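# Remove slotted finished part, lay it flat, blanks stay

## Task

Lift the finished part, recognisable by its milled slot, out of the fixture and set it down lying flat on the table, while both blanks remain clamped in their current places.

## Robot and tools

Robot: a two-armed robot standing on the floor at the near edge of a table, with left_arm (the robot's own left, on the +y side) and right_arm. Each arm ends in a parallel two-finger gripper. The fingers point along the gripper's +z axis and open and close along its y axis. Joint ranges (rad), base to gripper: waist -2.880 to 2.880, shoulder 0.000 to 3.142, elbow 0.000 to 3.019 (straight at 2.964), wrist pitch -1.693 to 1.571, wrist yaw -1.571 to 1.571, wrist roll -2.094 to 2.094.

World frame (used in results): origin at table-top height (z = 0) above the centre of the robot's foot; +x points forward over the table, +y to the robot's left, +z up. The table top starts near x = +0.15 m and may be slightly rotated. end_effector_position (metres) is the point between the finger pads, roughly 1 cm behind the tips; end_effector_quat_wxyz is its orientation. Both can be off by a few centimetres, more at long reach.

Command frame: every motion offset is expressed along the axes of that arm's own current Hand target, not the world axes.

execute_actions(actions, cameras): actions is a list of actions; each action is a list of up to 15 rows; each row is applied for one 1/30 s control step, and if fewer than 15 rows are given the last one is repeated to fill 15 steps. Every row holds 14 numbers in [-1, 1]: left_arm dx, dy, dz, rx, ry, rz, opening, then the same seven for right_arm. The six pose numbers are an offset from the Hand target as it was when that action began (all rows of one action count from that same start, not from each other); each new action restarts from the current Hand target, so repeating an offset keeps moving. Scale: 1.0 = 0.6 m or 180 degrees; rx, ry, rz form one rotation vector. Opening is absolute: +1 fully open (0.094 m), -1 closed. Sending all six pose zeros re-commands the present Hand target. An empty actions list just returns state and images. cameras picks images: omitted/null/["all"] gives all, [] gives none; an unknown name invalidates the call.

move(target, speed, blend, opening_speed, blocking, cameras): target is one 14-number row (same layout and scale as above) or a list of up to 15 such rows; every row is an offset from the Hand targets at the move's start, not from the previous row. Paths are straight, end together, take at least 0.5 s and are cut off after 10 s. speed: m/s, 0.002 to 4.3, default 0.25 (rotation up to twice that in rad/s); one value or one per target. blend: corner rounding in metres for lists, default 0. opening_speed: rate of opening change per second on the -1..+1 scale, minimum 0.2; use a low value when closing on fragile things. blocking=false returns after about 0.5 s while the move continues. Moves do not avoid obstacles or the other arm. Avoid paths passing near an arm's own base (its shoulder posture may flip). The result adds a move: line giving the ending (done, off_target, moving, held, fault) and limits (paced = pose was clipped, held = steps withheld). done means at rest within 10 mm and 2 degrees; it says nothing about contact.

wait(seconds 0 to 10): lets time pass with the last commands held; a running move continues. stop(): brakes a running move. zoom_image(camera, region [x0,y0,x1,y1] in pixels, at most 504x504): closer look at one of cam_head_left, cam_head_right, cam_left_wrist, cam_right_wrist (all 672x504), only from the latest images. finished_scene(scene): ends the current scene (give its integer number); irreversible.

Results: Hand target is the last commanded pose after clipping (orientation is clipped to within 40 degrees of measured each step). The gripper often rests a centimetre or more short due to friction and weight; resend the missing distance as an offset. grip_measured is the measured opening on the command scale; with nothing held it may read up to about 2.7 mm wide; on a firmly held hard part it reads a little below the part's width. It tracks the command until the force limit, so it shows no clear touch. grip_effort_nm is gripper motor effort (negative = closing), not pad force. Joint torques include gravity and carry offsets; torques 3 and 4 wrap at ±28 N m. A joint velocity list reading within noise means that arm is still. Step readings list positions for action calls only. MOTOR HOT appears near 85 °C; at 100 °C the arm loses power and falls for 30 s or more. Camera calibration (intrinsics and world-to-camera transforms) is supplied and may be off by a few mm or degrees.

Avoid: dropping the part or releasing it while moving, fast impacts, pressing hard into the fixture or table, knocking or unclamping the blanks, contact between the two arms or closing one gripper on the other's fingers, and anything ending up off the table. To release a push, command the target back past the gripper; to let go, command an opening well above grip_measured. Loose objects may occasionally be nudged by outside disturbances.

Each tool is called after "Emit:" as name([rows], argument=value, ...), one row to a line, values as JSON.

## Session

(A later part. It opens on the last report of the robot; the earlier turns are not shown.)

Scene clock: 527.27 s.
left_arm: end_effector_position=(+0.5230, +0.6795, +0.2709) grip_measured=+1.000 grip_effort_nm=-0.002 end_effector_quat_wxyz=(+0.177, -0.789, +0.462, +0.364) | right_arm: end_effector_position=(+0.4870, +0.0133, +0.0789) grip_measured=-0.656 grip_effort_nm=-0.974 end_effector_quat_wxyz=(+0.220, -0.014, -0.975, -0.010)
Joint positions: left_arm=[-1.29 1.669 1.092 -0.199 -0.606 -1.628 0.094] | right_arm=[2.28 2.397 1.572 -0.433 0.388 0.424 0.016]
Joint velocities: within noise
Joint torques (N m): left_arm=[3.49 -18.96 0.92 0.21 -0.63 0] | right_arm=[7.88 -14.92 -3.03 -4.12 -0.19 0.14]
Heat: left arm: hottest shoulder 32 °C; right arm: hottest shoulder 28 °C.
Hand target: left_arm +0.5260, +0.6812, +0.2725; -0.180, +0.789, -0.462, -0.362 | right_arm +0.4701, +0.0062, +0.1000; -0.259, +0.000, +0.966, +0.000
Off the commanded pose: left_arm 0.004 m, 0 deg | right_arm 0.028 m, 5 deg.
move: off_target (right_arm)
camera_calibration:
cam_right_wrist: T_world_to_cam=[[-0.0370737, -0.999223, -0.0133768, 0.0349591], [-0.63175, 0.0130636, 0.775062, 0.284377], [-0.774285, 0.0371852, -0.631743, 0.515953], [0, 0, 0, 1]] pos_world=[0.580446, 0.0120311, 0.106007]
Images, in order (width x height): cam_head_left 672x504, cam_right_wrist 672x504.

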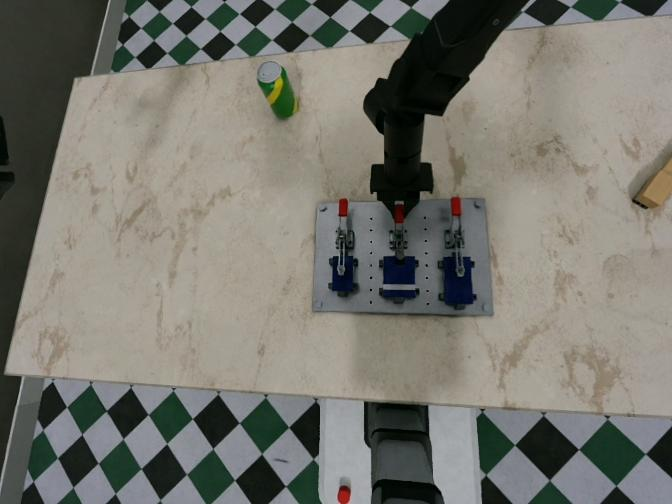

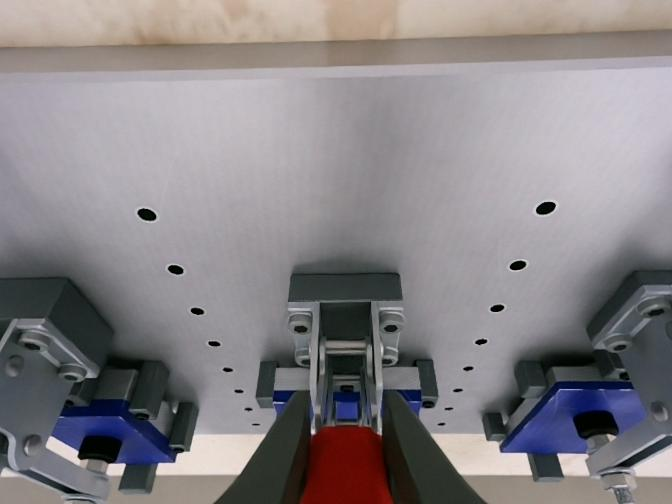

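Emit:
move(target=[0,0,0,0,0,0,1, 0.0215,0,-0.0107,0,0,0,-0.75], speed=0.08, cameras=["cam_right_wrist","cam_head_left"])

Emit:
zoom_image(camera="cam_head_left", region=[330, 150, 480, 310])

Scene clock: 545.77 s.
left_arm: end_effector_position=(+0.5230, +0.6795, +0.2709) grip_measured=+1.000 grip_effort_nm=-0.007 end_effector_quat_wxyz=(+0.177, -0.789, +0.462, +0.364) | right_arm: end_effector_position=(+0.4865, +0.0132, +0.0790) grip_measured=-0.656 grip_effort_nm=-0.974 end_effector_quat_wxyz=(+0.221, -0.018, -0.975, -0.009)
Joint positions: left_arm=[-1.29 1.669 1.092 -0.199 -0.606 -1.628 0.094] | right_arm=[2.28 2.397 1.571 -0.433 0.388 0.431 0.016]
Joint velocities: within noise
Joint torques (N m): left_arm=[3.43 -18.96 0.92 0.21 -0.62 0] | right_arm=[8.64 -16.5 -6.49 -3.47 -0.08 0.21]
Heat: left arm: hottest shoulder 32 °C; right arm: hottest shoulder 29 °C.
Hand target: left_arm +0.5260, +0.6812, +0.2725; -0.180, +0.789, -0.462, -0.362 | right_arm +0.4623, +0.0062, +0.1120; -0.259, +0.000, +0.966, +0.000
Off the commanded pose: left_arm 0.004 m, 0 deg | right_arm 0.042 m, 5 deg.
move: off_target (right_arm)
camera_calibration:
cam_right_wrist: T_world_to_cam=[[-0.0433017, -0.999013, -0.00991176, 0.0374854], [-0.630794, 0.0196452, 0.775702, 0.283443], [-0.774741, 0.0398415, -0.631022, 0.515829], [0, 0, 0, 1]] pos_world=[0.580052, 0.0113287, 0.106004]
Images, in order (width x height): cam_head_left 672x504, cam_right_wrist 672x504.

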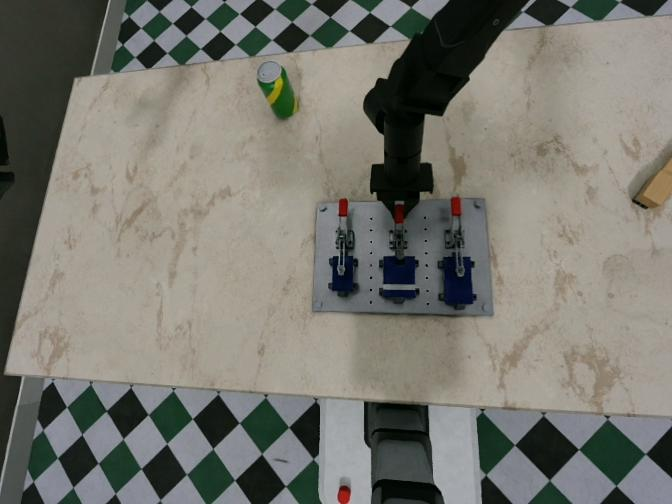

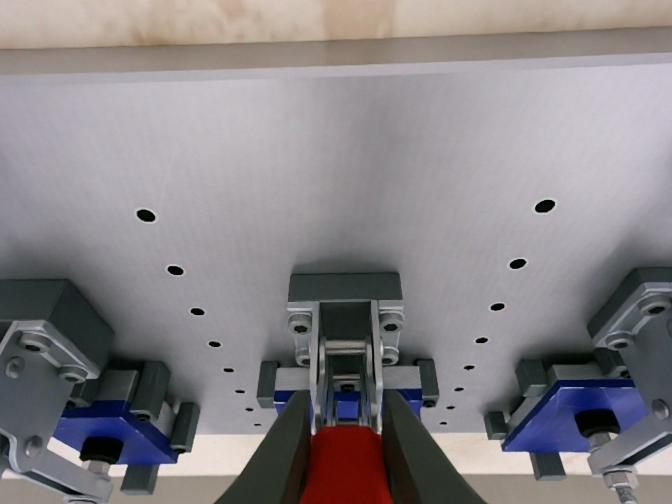

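Scaled by 3.150.

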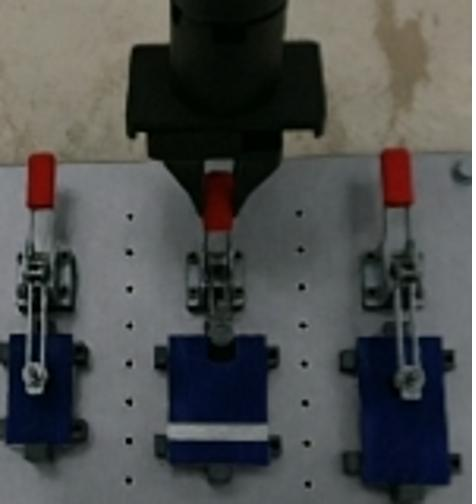

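Emit:
move([
  [0,0,0,0,0,0,1, -0.0489,0,0.0257,0,0,0,-0.75],
  [0,0,0,0,0,0,1, -0.0489,0,0.0257,0,0,0,0.1],
  [0,0,0,0,0,0,1, 0.0,0,-0.1,0,0,0,0.1],
  [0,0,0,0,0,0,1, 0.0,0,-0.1924,0,-0.1667,0,0.1],
], speed=0.12, opening_speed=1.0, cameras=["cam_right_wrist","cam_head_left"])

Emit:
zoom_image(camera="cam_head_left", region=[330, 150, 480, 310])

Scene clock: 572.43 s.
left_arm: end_effector_position=(+0.5230, +0.6795, +0.2709) grip_measured=+1.000 grip_effort_nm=-0.007 end_effector_quat_wxyz=(+0.177, -0.789, +0.462, +0.364) | right_arm: end_effector_position=(+0.5151, +0.0001, +0.2028) grip_measured=+0.097 grip_effort_nm=0.208 end_effector_quat_wxyz=(+0.009, -0.006, -1.000, +0.007)
Joint positions: left_arm=[-1.29 1.669 1.092 -0.199 -0.606 -1.628 0.094] | right_arm=[2.423 2.099 1.081 0.13 0.647 0.334 0.052]
Joint velocities: within noise
Joint torques (N m): left_arm=[3.55 -18.96 0.94 0.21 -0.63 0.01] | right_arm=[7.71 -13.16 -1.59 0.92 0.21 -0.21]
Heat: left arm: hottest shoulder 32 °C; right arm: hottest shoulder 29 °C.
Hand target: left_arm +0.5260, +0.6812, +0.2725; -0.180, +0.789, -0.462, -0.362 | right_arm +0.5197, +0.0063, +0.2120; +0.000, +0.000, +1.000, +0.000
Off the commanded pose: left_arm 0.004 m, 0 deg | right_arm 0.012 m, 1 deg.
move: off_target (right_arm); target 2's new opening was sent with right_arm's hand 0.014 m and 3 deg from that target
camera_calibration:
cam_right_wrist: T_world_to_cam=[[-0.0152116, -0.999814, 0.0118785, 0.00794517], [-0.895532, 0.0189071, 0.444596, 0.409085], [-0.444738, -0.00387457, -0.895652, 0.500227], [0, 0, 0, 1]] pos_world=[0.588939, 0.00214725, 0.266058]
Images, in order (width x height): cam_head_left 672x504, cam_right_wrist 672x504.

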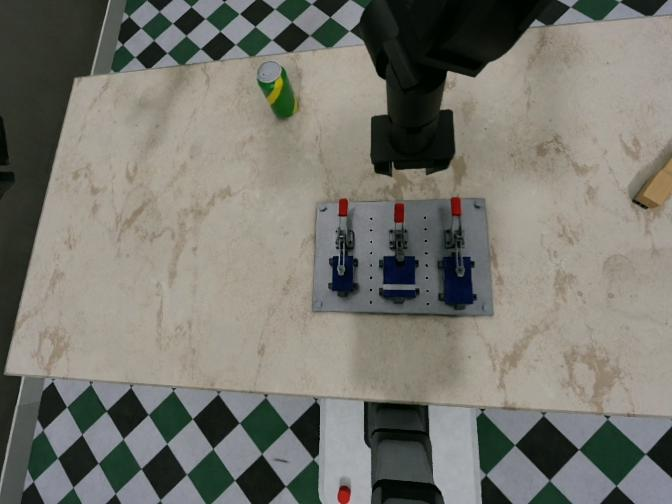

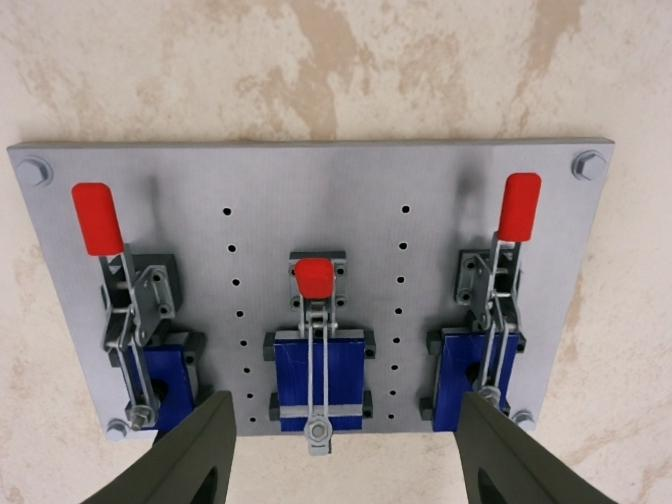

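Scaled by 3.150.

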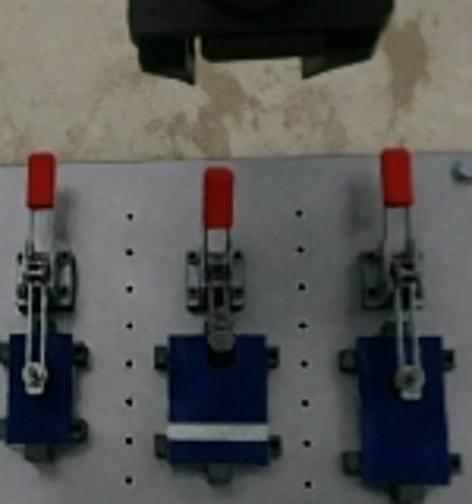

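Emit:
move(target=[0,0,0,0,0,0,1, 0.1833,-0.2225,0.0,-0.1089,0.1089,0.4917,0.1], speed=0.25, cameras=["cam_right_wrist","cam_head_left"])

Emit:
zoom_image(camera="cam_right_wrist", region=[190, 170, 540, 390])

Scene clock: 588.67 s.
left_arm: end_effector_position=(+0.5230, +0.6795, +0.2709) grip_measured=+1.000 grip_effort_nm=-0.002 end_effector_quat_wxyz=(+0.177, -0.789, +0.462, +0.364) | right_arm: end_effector_position=(+0.4292, -0.1188, +0.2108) grip_measured=+0.097 grip_effort_nm=0.198 end_effector_quat_wxyz=(-0.144, +0.684, +0.695, +0.168)
Joint positions: left_arm=[-1.29 1.669 1.092 -0.199 -0.606 -1.628 0.094] | right_arm=[2.062 2.054 0.635 0.738 -0.061 1.562 0.052]
Joint velocities: within noise
Joint torques (N m): left_arm=[3.37 -19.02 0.92 0.21 -0.63 -0.01] | right_arm=[1.03 -8.06 -7.82 0.99 -0.25 0.04]
Heat: left arm: hottest shoulder 32 °C; right arm: hottest shoulder 29 °C.
Hand target: left_arm +0.5260, +0.6812, +0.2725; -0.180, +0.789, -0.462, -0.362 | right_arm +0.4097, -0.1273, +0.2119; -0.153, +0.691, +0.690, +0.153
Off the commanded pose: left_arm 0.004 m, 0 deg | right_arm 0.021 m, 2 deg.
move: off_target (right_arm)
camera_calibration:
cam_right_wrist: T_world_to_cam=[[-0.999333, -0.00387393, -0.0363075, 0.438674], [-0.0305962, 0.631525, 0.774752, -0.0371128], [0.0199278, 0.775346, -0.631223, 0.306135], [0, 0, 0, 1]] pos_world=[0.431145, -0.212224, 0.23792]
Images, in order (width x height): cam_head_left 672x504, cam_right_wrist 672x504.

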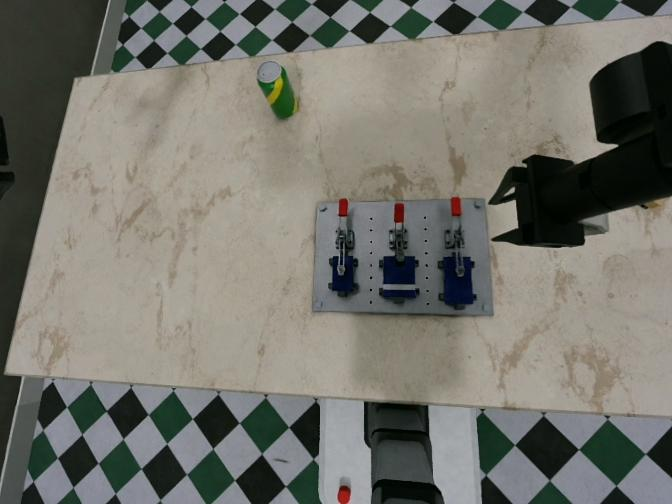

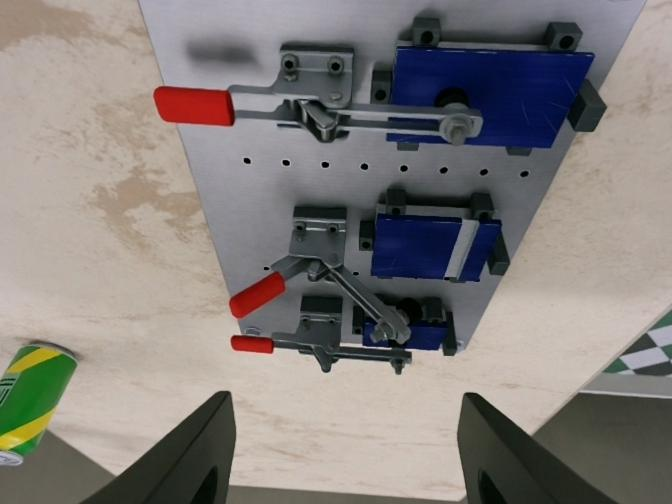

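Scaled by 1.440.

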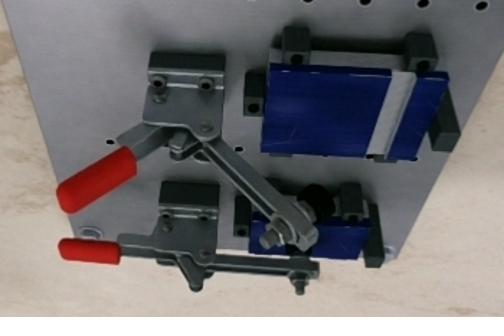

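Emit:
move(target=[0,0,0,0,0,0,1, 0.1647,0.2172,0.1723,0.231,0.0218,-0.4438,-0.9], speed=0.25, cameras=["cam_right_wrist"])

Scene clock: 668.50 s.
left_arm: end_effector_position=(+0.5230, +0.6795, +0.2709) grip_measured=+1.000 grip_effort_nm=-0.007 end_effector_quat_wxyz=(+0.177, -0.789, +0.462, +0.364) | right_arm: end_effector_position=(+0.5521, -0.0028, +0.1610) grip_measured=-0.897 grip_effort_nm=-0.090 end_effector_quat_wxyz=(+0.250, -0.018, -0.968, +0.000)
Joint positions: left_arm=[-1.29 1.669 1.092 -0.199 -0.606 -1.628 0.094] | right_arm=[2.308 2.206 1.557 -0.689 0.385 0.491 0.005]
Joint velocities: within noise
Joint torques (N m): left_arm=[3.31 -18.96 0.92 0.18 -0.63 0] | right_arm=[8.12 -12.98 1.73 -1.17 0.09 -0.22]
Heat: left arm: hottest shoulder 32 °C; right arm: hottest shoulder 29 °C.
Hand target: left_arm +0.5260, +0.6812, +0.2725; -0.180, +0.789, -0.462, -0.362 | right_arm +0.5403, +0.0058, +0.1600; -0.259, +0.000, +0.966, +0.000
Off the commanded pose: left_arm 0.004 m, 0 deg | right_arm 0.015 m, 2 deg.
move: off_target (right_arm)
camera_calibration:
cam_right_wrist: T_world_to_cam=[[-0.0399291, -0.999158, 0.0094319, 0.020193], [-0.582704, 0.0309525, 0.812095, 0.229064], [-0.811703, 0.0269302, -0.583449, 0.631763], [0, 0, 0, 1]] pos_world=[0.647086, -0.00392762, 0.18239]
Images, in order (width x height): cam_right_wrist 672x504.

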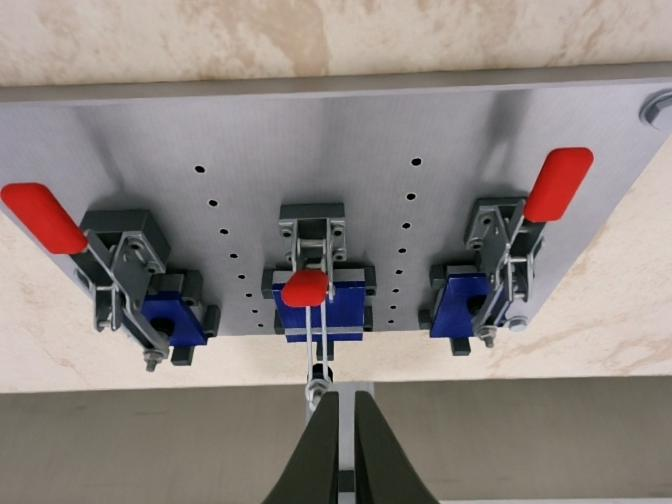

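Emit:
move(target=[0,0,0,0,0,0,1, -0.0593,0.0067,0.166,0,0,0,-0.9], speed=0.15, cameras=["cam_right_wrist"])

Scene clock: 675.77 s.
left_arm: end_effector_position=(+0.5230, +0.6795, +0.2709) grip_measured=+1.000 grip_effort_nm=-0.002 end_effector_quat_wxyz=(+0.177, -0.789, +0.462, +0.364) | right_arm: end_effector_position=(+0.5287, +0.0167, +0.0652) grip_measured=-0.897 grip_effort_nm=-0.095 end_effector_quat_wxyz=(+0.253, -0.002, -0.968, -0.002)
Joint positions: left_arm=[-1.29 1.669 1.092 -0.199 -0.606 -1.628 0.094] | right_arm=[2.262 2.452 1.789 -0.665 0.376 0.414 0.005]
Joint velocities: within noise
Joint torques (N m): left_arm=[3.43 -18.96 0.94 0.2 -0.63 0.01] | right_arm=[6.53 -12.75 1.18 -0.46 -0.14 -0.19]
Heat: left arm: hottest shoulder 32 °C; right arm: hottest shoulder 29 °C.
Hand target: left_arm +0.5260, +0.6812, +0.2725; -0.180, +0.789, -0.462, -0.362 | right_arm +0.5214, +0.0100, +0.0560; -0.259, +0.000, +0.966, +0.000
Off the commanded pose: left_arm 0.004 m, 0 deg | right_arm 0.014 m, 1 deg.
move: off_target (right_arm)
camera_calibration:
cam_right_wrist: T_world_to_cam=[[-0.00949363, -0.999951, -0.00268663, 0.0244519], [-0.578511, 0.00330093, 0.815668, 0.290667], [-0.81562, 0.00929789, -0.578514, 0.558343], [0, 0, 0, 1]] pos_world=[0.623781, 0.0182998, 0.0859869]
Images, in order (width x height): cam_right_wrist 672x504.

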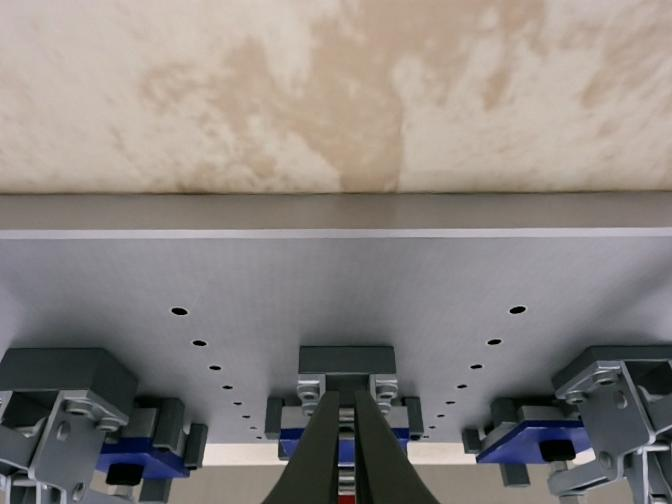

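Emit:
move([
  [0,0,0,0,0,0,1, 0.0581,-0.0067,-0.0127,0,0,0,-0.9],
  [0,0,0,0,0,0,1, 0.0997,-0.0067,-0.0079,0,0,0,-0.9],
], speed=0.08, blend=0.01, cameras=["cam_right_wrist","cam_head_left"])

Emit:
zoom_image(camera="cam_head_left", region=[330, 150, 480, 310])

Scene clock: 683.93 s.
left_arm: end_effector_position=(+0.5230, +0.6795, +0.2709) grip_measured=+1.000 grip_effort_nm=-0.007 end_effector_quat_wxyz=(+0.177, -0.789, +0.462, +0.364) | right_arm: end_effector_position=(+0.4745, -0.0034, +0.0831) grip_measured=-0.897 grip_effort_nm=-0.095 end_effector_quat_wxyz=(+0.262, -0.001, -0.965, +0.003)
Joint positions: left_arm=[-1.29 1.669 1.092 -0.199 -0.606 -1.628 0.094] | right_arm=[2.262 2.397 1.583 -0.538 0.378 0.424 0.005]
Joint velocities: within noise
Joint torques (N m): left_arm=[3.49 -18.96 0.92 0.18 -0.63 0] | right_arm=[8.23 -13.51 -1.72 -0.21 0.01 0.07]
Heat: left arm: hottest shoulder 32 °C; right arm: hottest shoulder 29 °C.
Hand target: left_arm +0.5260, +0.6812, +0.2725; -0.180, +0.789, -0.462, -0.362 | right_arm +0.4718, +0.0059, +0.0899; -0.259, +0.000, +0.966, +0.000
Off the commanded pose: left_arm 0.004 m, 0 deg | right_arm 0.012 m, 1 deg.
move: off_target (right_arm)
camera_calibration:
cam_right_wrist: T_world_to_cam=[[-0.00489546, -0.999959, 0.00764949, 0.000739581], [-0.562459, 0.00907828, 0.826775, 0.2362], [-0.826811, -0.000255072, -0.56248, 0.528615], [0, 0, 0, 1]] pos_world=[0.569921, -0.0012699, 0.102045]
Images, in order (width x height): cam_head_left 672x504, cam_right_wrist 672x504.

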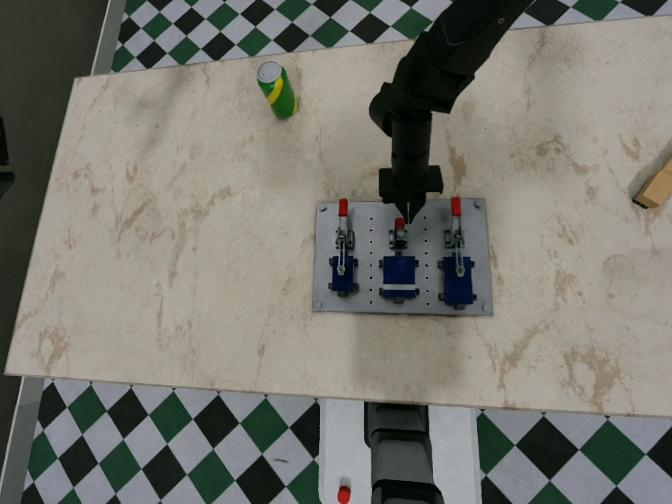

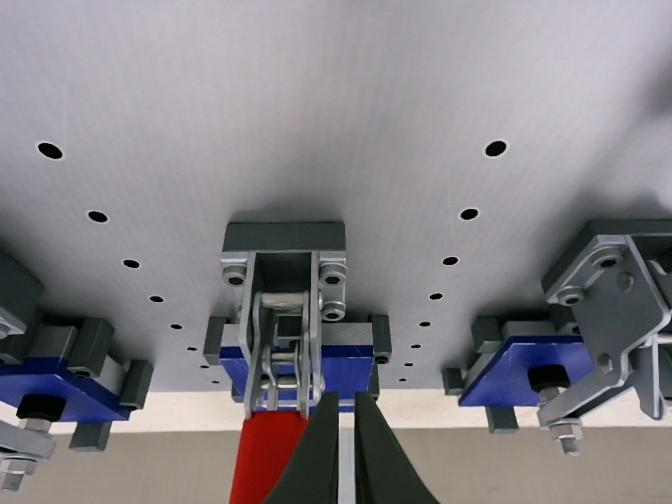

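Scaled by 3.150.

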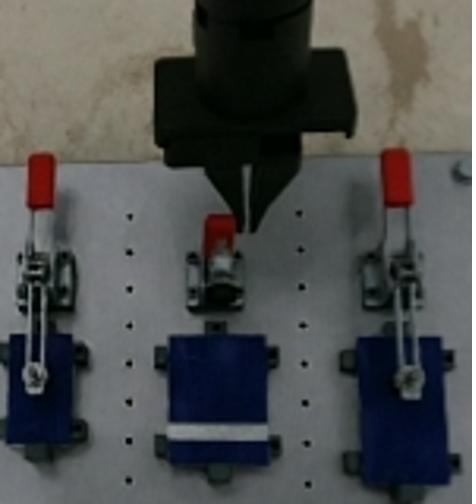

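Emit:
move([
  [0,0,0,0,0,0,1, 0,0,-0.1344,0,0,0,-0.9],
  [0,0,0,0,0,0,1, 0.0928,0.0067,-0.2543,0,-0.1667,0,-0.9],
  [0,0,0,0,0,0,1, 0.2408,0.0067,-0.1112,0,-0.3333,0,-0.9],
], speed=0.2, blend=0.02, cameras=["cam_right_wrist","cam_head_left"])

Emit:
zoom_image(camera="cam_head_left", region=[300, 100, 510, 330])

Scene clock: 857.07 s.
left_arm: end_effector_position=(+0.5230, +0.6795, +0.2709) grip_measured=+1.000 grip_effort_nm=-0.007 end_effector_quat_wxyz=(+0.177, -0.789, +0.462, +0.364) | right_arm: end_effector_position=(+0.3836, +0.0035, +0.2164) grip_measured=-0.897 grip_effort_nm=-0.100 end_effector_quat_wxyz=(-0.254, -0.006, -0.967, +0.007)
Joint positions: left_arm=[-1.29 1.669 1.092 -0.199 -0.606 -1.628 0.094] | right_arm=[2.552 2.613 0.886 1.496 0.836 -0.062 0.005]
Joint velocities: within noise
Joint torques (N m): left_arm=[3.43 -18.9 0.91 0.18 -0.63 0] | right_arm=[7.77 -6.83 -3.89 2.04 -0.06 -0.22]
Heat: left arm: hottest shoulder 32 °C; right arm: hottest shoulder 29 °C.
Hand target: left_arm +0.5260, +0.6812, +0.2725; -0.180, +0.789, -0.462, -0.362 | right_arm +0.3801, +0.0101, +0.2200; +0.259, +0.000, +0.966, +0.000
Off the commanded pose: left_arm 0.004 m, 0 deg | right_arm 0.008 m, 1 deg.
move: done
camera_calibration:
cam_right_wrist: T_world_to_cam=[[-0.0188988, -0.999797, 0.00704203, 0.0117318], [-0.997251, 0.018345, -0.0717856, 0.436054], [0.0716418, -0.00837933, -0.997395, 0.277951], [0, 0, 0, 1]] pos_world=[0.415164, 0.00605903, 0.308447]
Images, in order (width x height): cam_head_left 672x504, cam_right_wrist 672x504.

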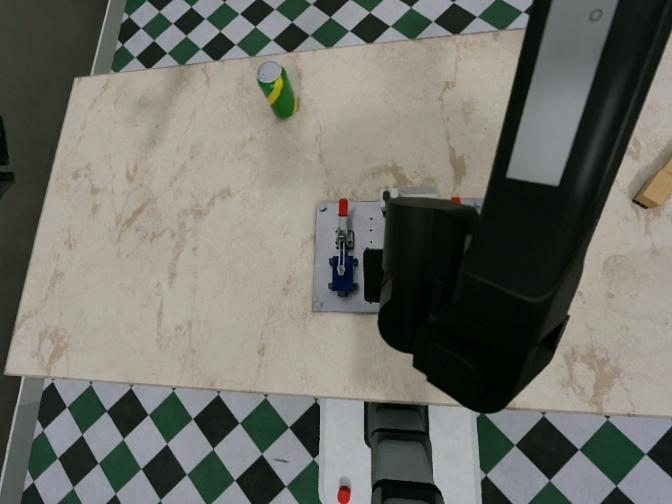

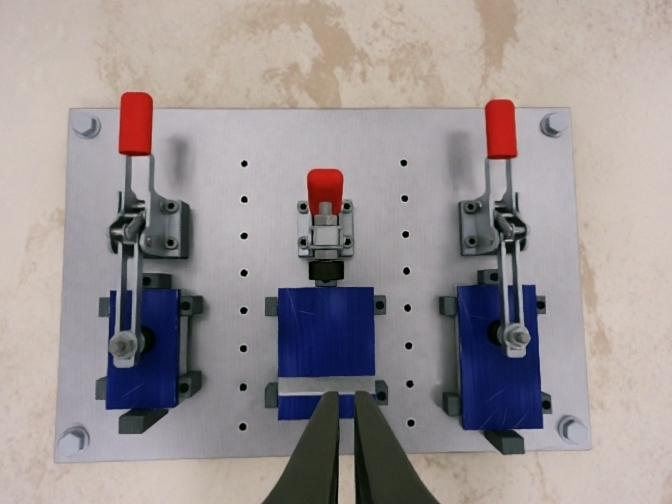

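Scaled by 2.191.

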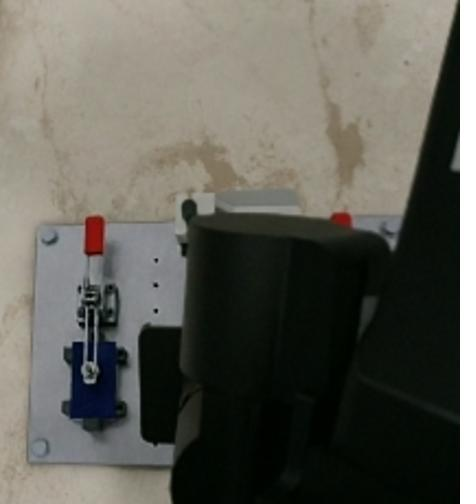

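Emit:
zoom_image(camera="cam_head_left", region=[350, 170, 500, 330])

Emit:
wait(seconds=0.1, cameras=["cam_head_right","cam_right_wrist"])

Emit:
zoom_image(camera="cam_head_right", region=[280, 150, 480, 350])

Emit:
zoom_image(camera="cam_right_wrist", region=[230, 150, 430, 440])

Scaled by 3.150.

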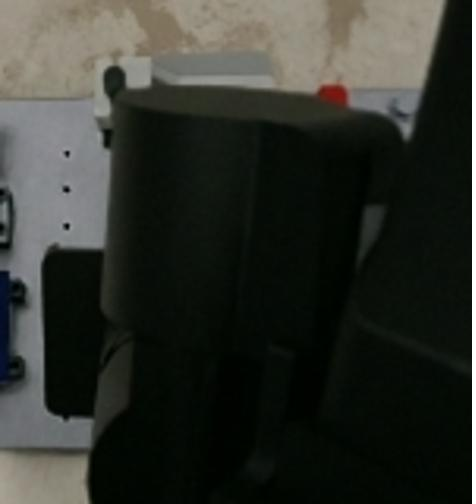

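Scene clock: 933.63 s.
left_arm: end_effector_position=(+0.5230, +0.6795, +0.2709) grip_measured=+1.000 grip_effort_nm=-0.002 end_effector_quat_wxyz=(+0.177, -0.789, +0.462, +0.364) | right_arm: end_effector_position=(+0.3837, +0.0035, +0.2165) grip_measured=-0.897 grip_effort_nm=-0.095 end_effector_quat_wxyz=(-0.255, -0.006, -0.967, +0.007)
Joint positions: left_arm=[-1.29 1.669 1.092 -0.199 -0.606 -1.628 0.094] | right_arm=[2.552 2.613 0.886 1.497 0.836 -0.064 0.005]
Joint velocities: within noise
Joint torques (N m): left_arm=[3.37 -18.96 0.92 0.23 -0.63 0] | right_arm=[7.65 -6.89 -3.9 1.99 -0.06 -0.2]
Heat: left arm: hottest shoulder 32 °C; right arm: hottest shoulder 28 °C.
Hand target: left_arm +0.5260, +0.6812, +0.2725; -0.180, +0.789, -0.462, -0.362 | right_arm +0.3801, +0.0100, +0.2200; +0.259, +0.000, +0.966, +0.000
Tool commands: left_gripper/opening=+1.0 right_gripper/opening=-0.9
Off the commanded pose: left_arm 0.004 m, 0 deg | right_arm 0.008 m, 1 deg.
wait: 0.10 s; at rest from the start
camera_calibration:
cam_right_wrist: T_world_to_cam=[[-0.0174633, -0.999817, 0.00785078, 0.0109865], [-0.997241, 0.0168506, -0.0722957, 0.436219], [0.0721501, -0.00909164, -0.997352, 0.277831], [0, 0, 0, 1]] pos_world=[0.415162, 0.00615985, 0.308546]
Images, in order (width x height): cam_head_right 672x504, cam_right_wrist 672x504.

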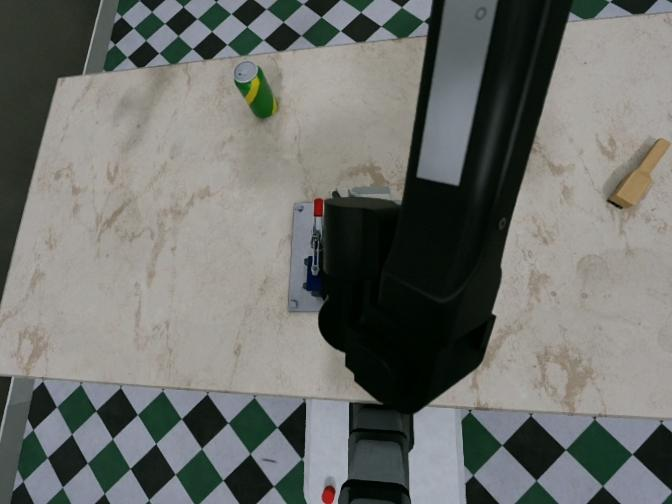

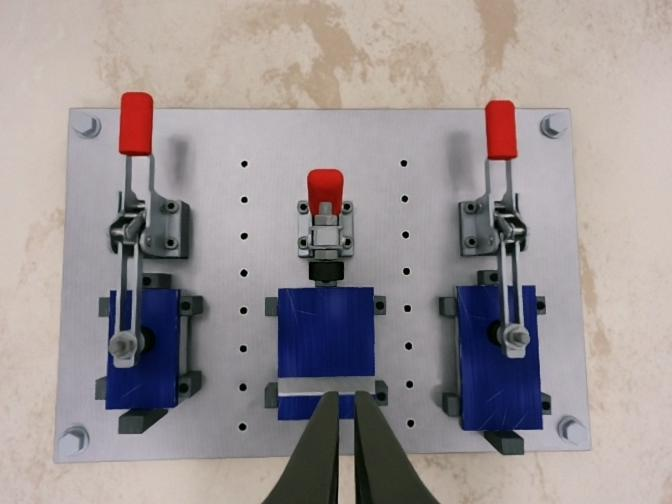

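Scaled by 2.520.

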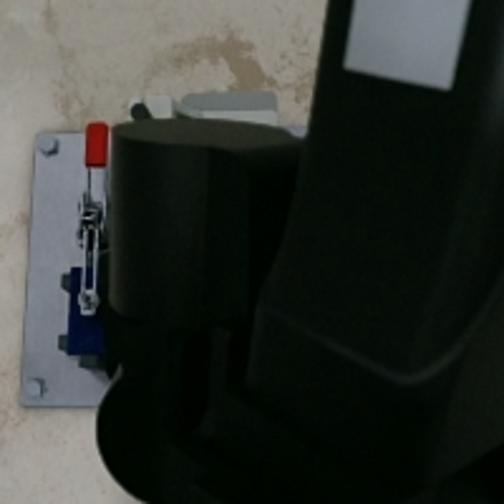

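Scaled by 1.738.

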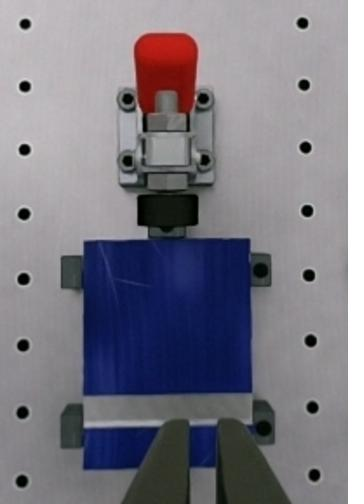

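Emit:
move([
  [0,0,0,0,0,0,1, -0.1732,0,0.1,0,0.1667,0,-0.9],
  [0,0,0,0,0,0,1, -0.1437,0,0.2177,0,0.3333,0,-0.9],
  [0,0,0,0,0,0,1, -0.0555,-0.01,0.2938,0,0.3333,0,-0.9],
], speed=[0.25,0.25,0.12], blend=0.02, cameras=["cam_right_wrist","cam_head_left"])

Scene clock: 992.63 s.
left_arm: end_effector_position=(+0.5230, +0.6795, +0.2709) grip_measured=+1.000 grip_effort_nm=-0.002 end_effector_quat_wxyz=(+0.177, -0.789, +0.462, +0.364) | right_arm: end_effector_position=(+0.5018, +0.0119, +0.0936) grip_measured=-0.897 grip_effort_nm=-0.095 end_effector_quat_wxyz=(+0.256, +0.001, -0.967, -0.002)
Joint positions: left_arm=[-1.29 1.669 1.092 -0.199 -0.606 -1.628 0.094] | right_arm=[2.284 2.383 1.636 -0.597 0.38 0.433 0.005]
Joint velocities: within noise
Joint torques (N m): left_arm=[3.43 -18.96 0.92 0.2 -0.62 -0.01] | right_arm=[6.18 -12.57 0.24 -0.16 -0.14 -0.24]
Heat: left arm: hottest shoulder 32 °C; right arm: hottest shoulder 28 °C.
Hand target: left_arm +0.5260, +0.6812, +0.2725; -0.180, +0.789, -0.462, -0.362 | right_arm +0.4971, +0.0038, +0.0840; -0.259, +0.000, +0.966, +0.000
Off the commanded pose: left_arm 0.004 m, 0 deg | right_arm 0.013 m, 0 deg.
move: off_target (right_arm)
camera_calibration:
cam_right_wrist: T_world_to_cam=[[-0.00355895, -0.999986, -0.00391636, 0.0164781], [-0.573422, -0.00116776, 0.819259, 0.24905], [-0.819252, 0.00516143, -0.57341, 0.554313], [0, 0, 0, 1]] pos_world=[0.596991, 0.0139077, 0.113877]
Images, in order (width x height): cam_head_left 672x504, cam_right_wrist 672x504.

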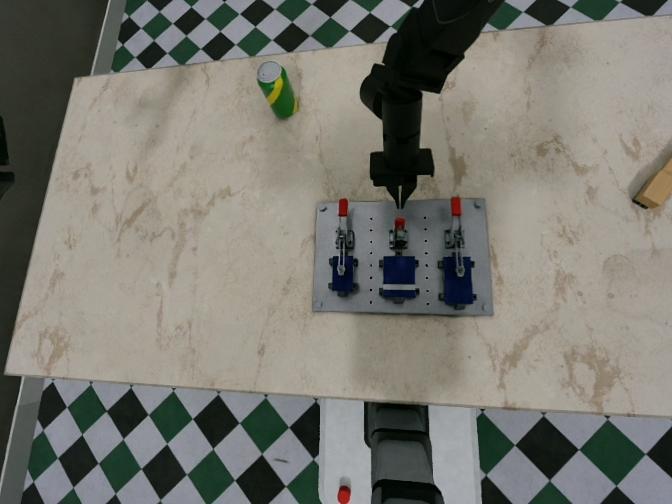

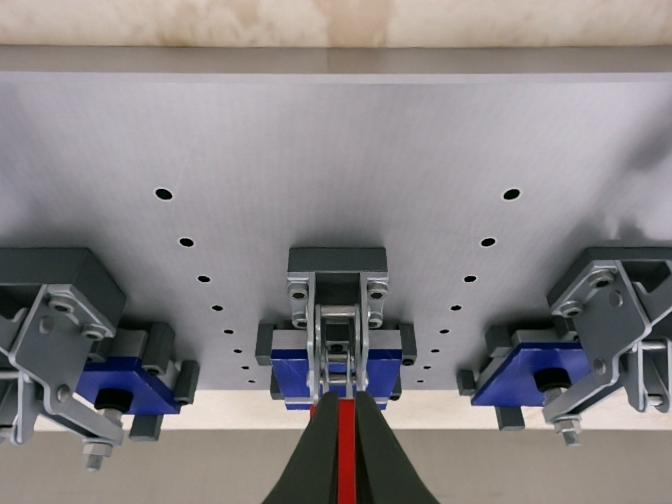

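Emit:
move(target=[0,0,0,0,0,0,1, 0.0623,0.02,0.0322,0,0,0,-0.9], speed=0.08, cameras=["cam_right_wrist","cam_head_left"])

Emit:
zoom_image(camera="cam_head_left", region=[330, 150, 480, 310])

Scene clock: 1004.83 s.
left_arm: end_effector_position=(+0.5230, +0.6795, +0.2709) grip_measured=+1.000 grip_effort_nm=-0.007 end_effector_quat_wxyz=(+0.177, -0.789, +0.462, +0.364) | right_arm: end_effector_position=(+0.4728, +0.0101, +0.0873) grip_measured=-0.897 grip_effort_nm=-0.090 end_effector_quat_wxyz=(+0.253, -0.003, -0.968, -0.002)
Joint positions: left_arm=[-1.29 1.669 1.092 -0.199 -0.606 -1.628 0.094] | right_arm=[2.284 2.399 1.577 -0.514 0.381 0.438 0.005]
Joint velocities: within noise
Joint torques (N m): left_arm=[3.43 -19.02 0.95 0.21 -0.63 0] | right_arm=[8.06 -11.52 -1.39 -0.02 0.04 0.04]
Heat: left arm: hottest shoulder 32 °C; right arm: hottest shoulder 28 °C.
Hand target: left_arm +0.5260, +0.6812, +0.2725; -0.180, +0.789, -0.462, -0.362 | right_arm +0.4550, +0.0158, +0.0859; -0.259, +0.000, +0.966, +0.000
Off the commanded pose: left_arm 0.004 m, 0 deg | right_arm 0.019 m, 1 deg.
move: off_target (right_arm)
camera_calibration:
cam_right_wrist: T_world_to_cam=[[-0.0109162, -0.999939, -0.00174312, 0.0178853], [-0.57853, 0.0048939, 0.815647, 0.240181], [-0.815588, 0.00991224, -0.578548, 0.525553], [0, 0, 0, 1]] pos_world=[0.567782, 0.0114993, 0.108186]
Images, in order (width x height): cam_head_left 672x504, cam_right_wrist 672x504.

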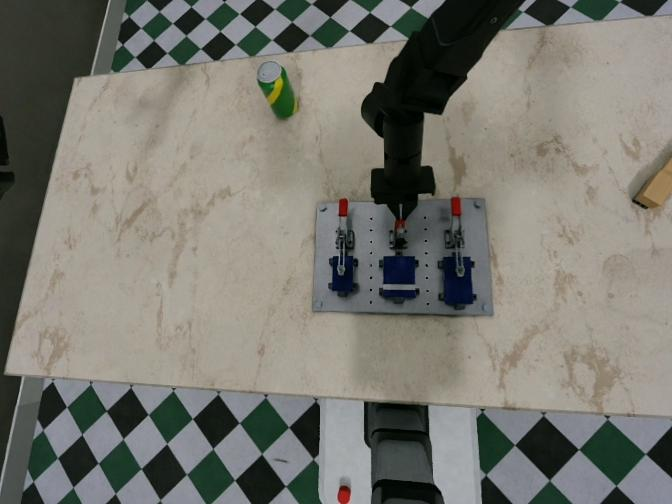

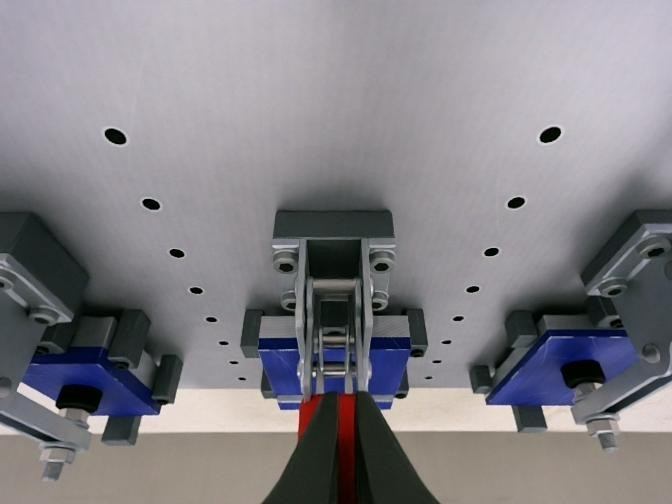

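Scaled by 3.150.

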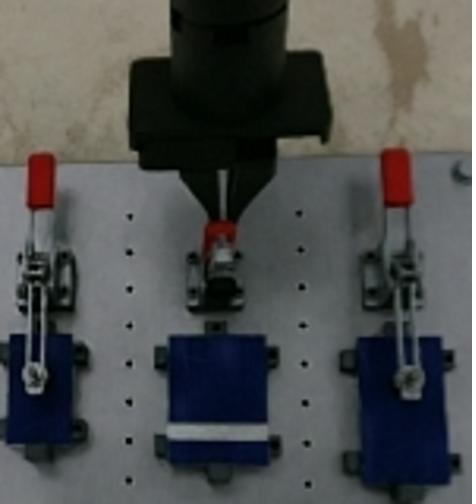

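Emit:
move([
  [0,0,0,0,0,0,1, 0.009,0,-0.1488,0,0,0,-0.9],
  [0,0,0,0,0,0,1, 0.171,-0.2383,-0.1452,-0.231,-0.0218,0.4438,0.5],
], speed=0.25, blend=0.02, cameras=["cam_right_wrist","cam_head_left"])

Emit:
zoom_image(camera="cam_right_wrist", region=[230, 170, 530, 390])

Scene clock: 1028.80 s.
left_arm: end_effector_position=(+0.5230, +0.6795, +0.2709) grip_measured=+1.000 grip_effort_nm=-0.002 end_effector_quat_wxyz=(+0.177, -0.789, +0.462, +0.364) | right_arm: end_effector_position=(+0.4293, -0.1184, +0.2115) grip_measured=+0.496 grip_effort_nm=0.208 end_effector_quat_wxyz=(-0.144, +0.684, +0.695, +0.168)
Joint positions: left_arm=[-1.29 1.669 1.092 -0.199 -0.606 -1.628 0.094] | right_arm=[2.064 2.053 0.634 0.739 -0.06 1.564 0.07]
Joint velocities: within noise
Joint torques (N m): left_arm=[3.37 -18.96 0.94 0.21 -0.62 0] | right_arm=[1.03 -8.12 -7.82 1.01 -0.25 0.04]
Heat: left arm: hottest shoulder 32 °C; right arm: hottest shoulder 28 °C.
Hand target: left_arm +0.5260, +0.6812, +0.2725; -0.180, +0.789, -0.462, -0.362 | right_arm +0.4096, -0.1271, +0.2127; -0.153, +0.691, +0.690, +0.153
Off the commanded pose: left_arm 0.004 m, 0 deg | right_arm 0.021 m, 2 deg.
move: off_target (right_arm); target 2's new opening was sent with right_arm's hand 0.021 m and 2 deg from that target
camera_calibration:
cam_right_wrist: T_world_to_cam=[[-0.999331, -0.00270596, -0.0364821, 0.438886], [-0.0300013, 0.631269, 0.774984, -0.0382757], [0.0209329, 0.775559, -0.630927, 0.305811], [0, 0, 0, 1]] pos_world=[0.431043, -0.211825, 0.238619]
Images, in order (width x height): cam_head_left 672x504, cam_right_wrist 672x504.

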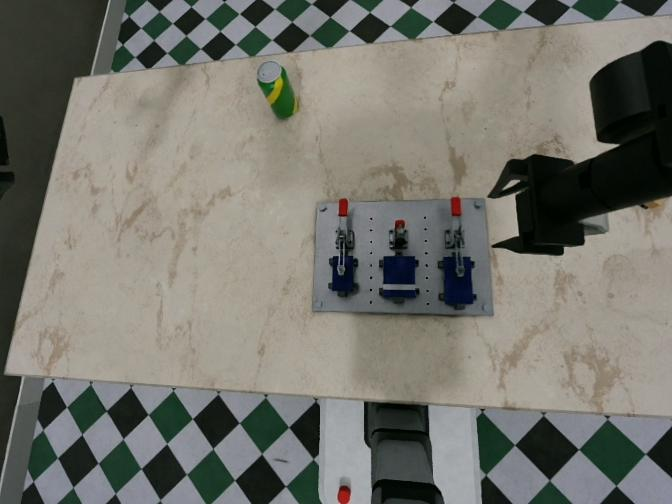

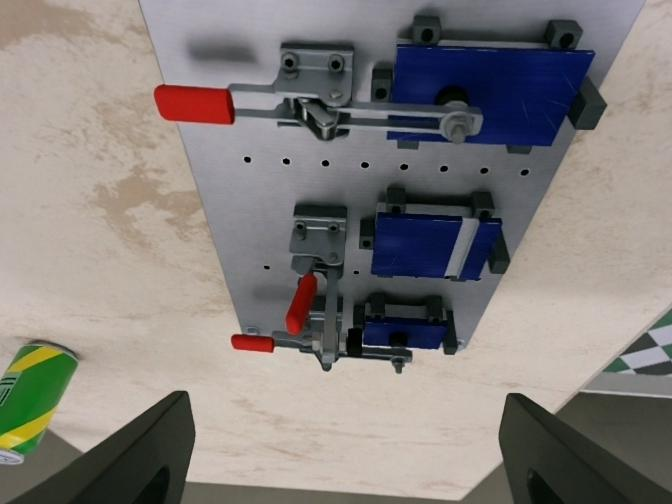

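Scaled by 1.680.

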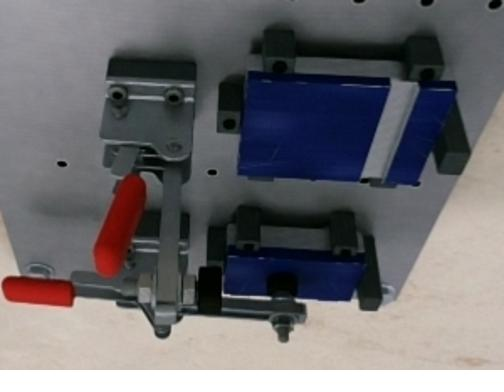

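Emit:
zoom_image(camera="cam_head_left", region=[470, 120, 672, 290])

Emit:
wait(seconds=0.1, cameras=["cam_head_right"])

Emit:
zoom_image(camera="cam_head_right", region=[420, 120, 672, 310])

Scaled by 2.495.

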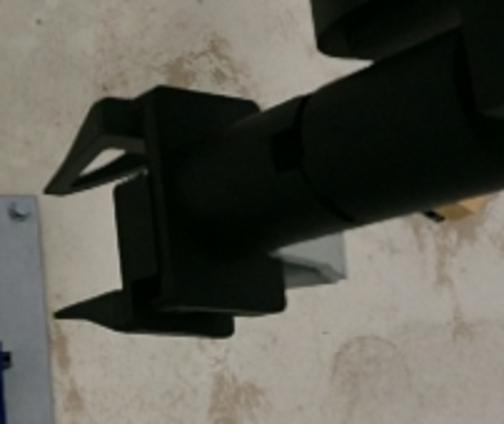

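Scene clock: 1061.57 s.
left_arm: end_effector_position=(+0.5230, +0.6795, +0.2709) grip_measured=+1.000 grip_effort_nm=-0.002 end_effector_quat_wxyz=(+0.177, -0.789, +0.462, +0.364) | right_arm: end_effector_position=(+0.4294, -0.1184, +0.2115) grip_measured=+0.497 grip_effort_nm=0.203 end_effector_quat_wxyz=(-0.144, +0.685, +0.695, +0.168)
Joint positions: left_arm=[-1.29 1.669 1.092 -0.199 -0.606 -1.628 0.094] | right_arm=[2.064 2.053 0.634 0.74 -0.06 1.565 0.07]
Joint velocities: within noise
Joint torques (N m): left_arm=[3.43 -19.02 0.95 0.21 -0.63 0] | right_arm=[0.97 -8.18 -7.82 1.02 -0.25 0.03]
Heat: left arm: hottest shoulder 32 °C; right arm: hottest shoulder 28 °C.
Hand target: left_arm +0.5260, +0.6812, +0.2725; -0.180, +0.789, -0.462, -0.362 | right_arm +0.4097, -0.1271, +0.2127; -0.153, +0.691, +0.690, +0.153
Tool commands: left_gripper/opening=+1.0 right_gripper/opening=+0.5
Off the commanded pose: left_arm 0.004 m, 0 deg | right_arm 0.022 m, 2 deg.
wait: 0.10 s; at rest from the start
Images, in order (width x height): cam_head_right 672x504.

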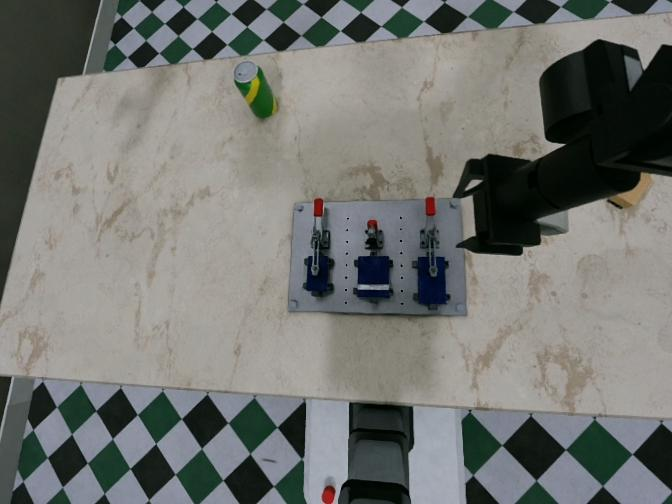

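Scaled by 2.000.

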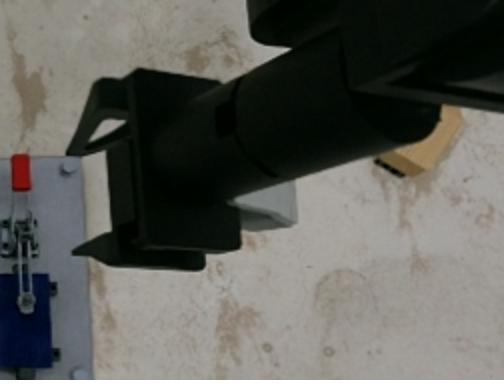

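Emit:
move(target=[0,0,0,0,0,0,1, 0.1842,-0.0762,0.1773,-0.0136,-0.2296,-0.5151,1], speed=0.25, cameras=["cam_right_wrist"])

Scene clock: 1100.77 s.
left_arm: end_effector_position=(+0.5230, +0.6795, +0.2709) grip_measured=+1.000 grip_effort_nm=-0.007 end_effector_quat_wxyz=(+0.177, -0.789, +0.462, +0.364) | right_arm: end_effector_position=(+0.3702, +0.0120, +0.1601) grip_measured=+0.997 grip_effort_nm=0.208 end_effector_quat_wxyz=(-0.239, -0.008, -0.971, +0.006)
Joint positions: left_arm=[-1.29 1.669 1.092 -0.199 -0.606 -1.628 0.094] | right_arm=[2.488 2.713 1.025 1.428 0.774 -0.048 0.094]
Joint velocities: within noise
Joint torques (N m): left_arm=[3.37 -18.96 0.91 0.2 -0.63 0] | right_arm=[7.71 -6.12 -4.08 2.09 -0.02 -0.22]
Heat: left arm: hottest shoulder 32 °C; right arm: hottest shoulder 28 °C.
Hand target: left_arm +0.5260, +0.6812, +0.2725; -0.180, +0.789, -0.462, -0.362 | right_arm +0.3640, +0.0182, +0.1630; +0.242, +0.000, +0.970, +0.000
Off the commanded pose: left_arm 0.004 m, 0 deg | right_arm 0.009 m, 1 deg.
move: done
camera_calibration:
cam_right_wrist: T_world_to_cam=[[-0.0204067, -0.999782, 0.00435757, 0.0213142], [-0.999007, 0.0202178, -0.0397121, 0.414033], [0.0396154, -0.00516364, -0.999202, 0.234916], [0, 0, 0, 1]] pos_world=[0.404751, 0.0141517, 0.251078]
Images, in order (width x height): cam_right_wrist 672x504.

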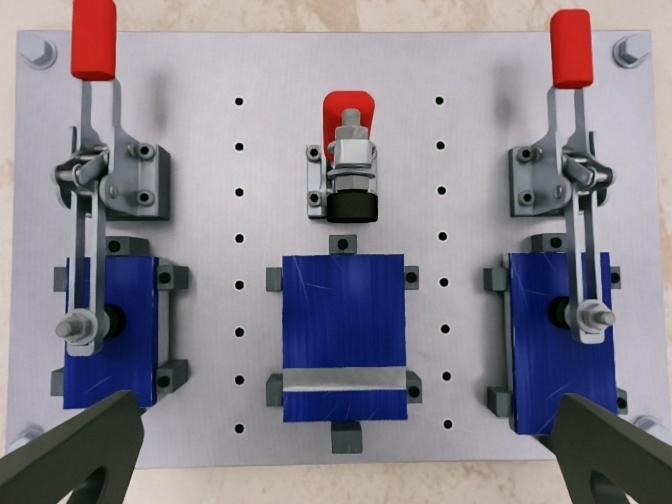

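Emit:
move(target=[0,0,0,0,0,0,1, 0.068,-0.0133,0.1243,0,0,0,1], speed=0.15, cameras=["cam_right_wrist"])

Scene clock: 1126.83 s.
left_arm: end_effector_position=(+0.5230, +0.6795, +0.2709) grip_measured=+1.000 grip_effort_nm=-0.002 end_effector_quat_wxyz=(+0.177, -0.789, +0.462, +0.364) | right_arm: end_effector_position=(+0.3720, +0.0167, +0.0852) grip_measured=+0.997 grip_effort_nm=0.208 end_effector_quat_wxyz=(-0.252, -0.010, -0.968, -0.007)
Joint positions: left_arm=[-1.29 1.669 1.092 -0.199 -0.606 -1.628 0.094] | right_arm=[2.385 2.846 1.233 1.406 0.648 -0.09 0.094]
Joint velocities: within noise
Joint torques (N m): left_arm=[3.43 -18.9 0.92 0.21 -0.62 0] | right_arm=[5.6 -5.6 -4.18 0.99 -0.08 -0.2]
Heat: left arm: hottest shoulder 32 °C; right arm: hottest shoulder 28 °C.
Hand target: left_arm +0.5260, +0.6812, +0.2725; -0.180, +0.789, -0.462, -0.362 | right_arm +0.3632, +0.0101, +0.0779; +0.242, +0.000, +0.970, +0.000
Off the commanded pose: left_arm 0.004 m, 0 deg | right_arm 0.013 m, 2 deg.
move: off_target (right_arm)
camera_calibration:
cam_right_wrist: T_world_to_cam=[[-0.0188115, -0.999587, -0.0217298, 0.0281243], [-0.997626, 0.0202057, -0.0658284, 0.414439], [0.0662403, 0.0204399, -0.997594, 0.149536], [0, 0, 0, 1]] pos_world=[0.404079, 0.0166821, 0.17707]
Images, in order (width x height): cam_right_wrist 672x504.

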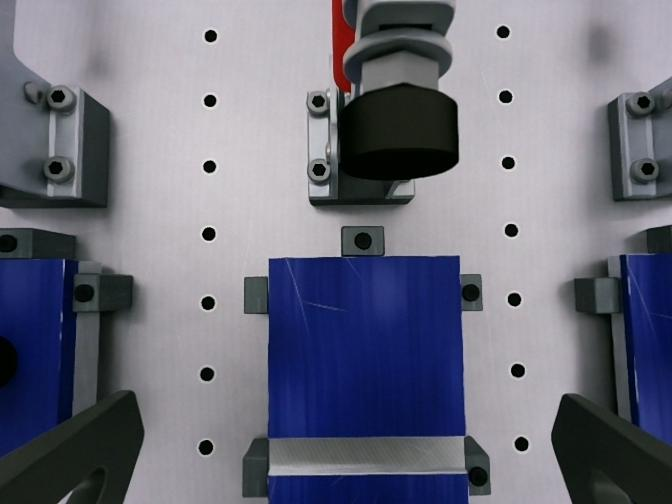

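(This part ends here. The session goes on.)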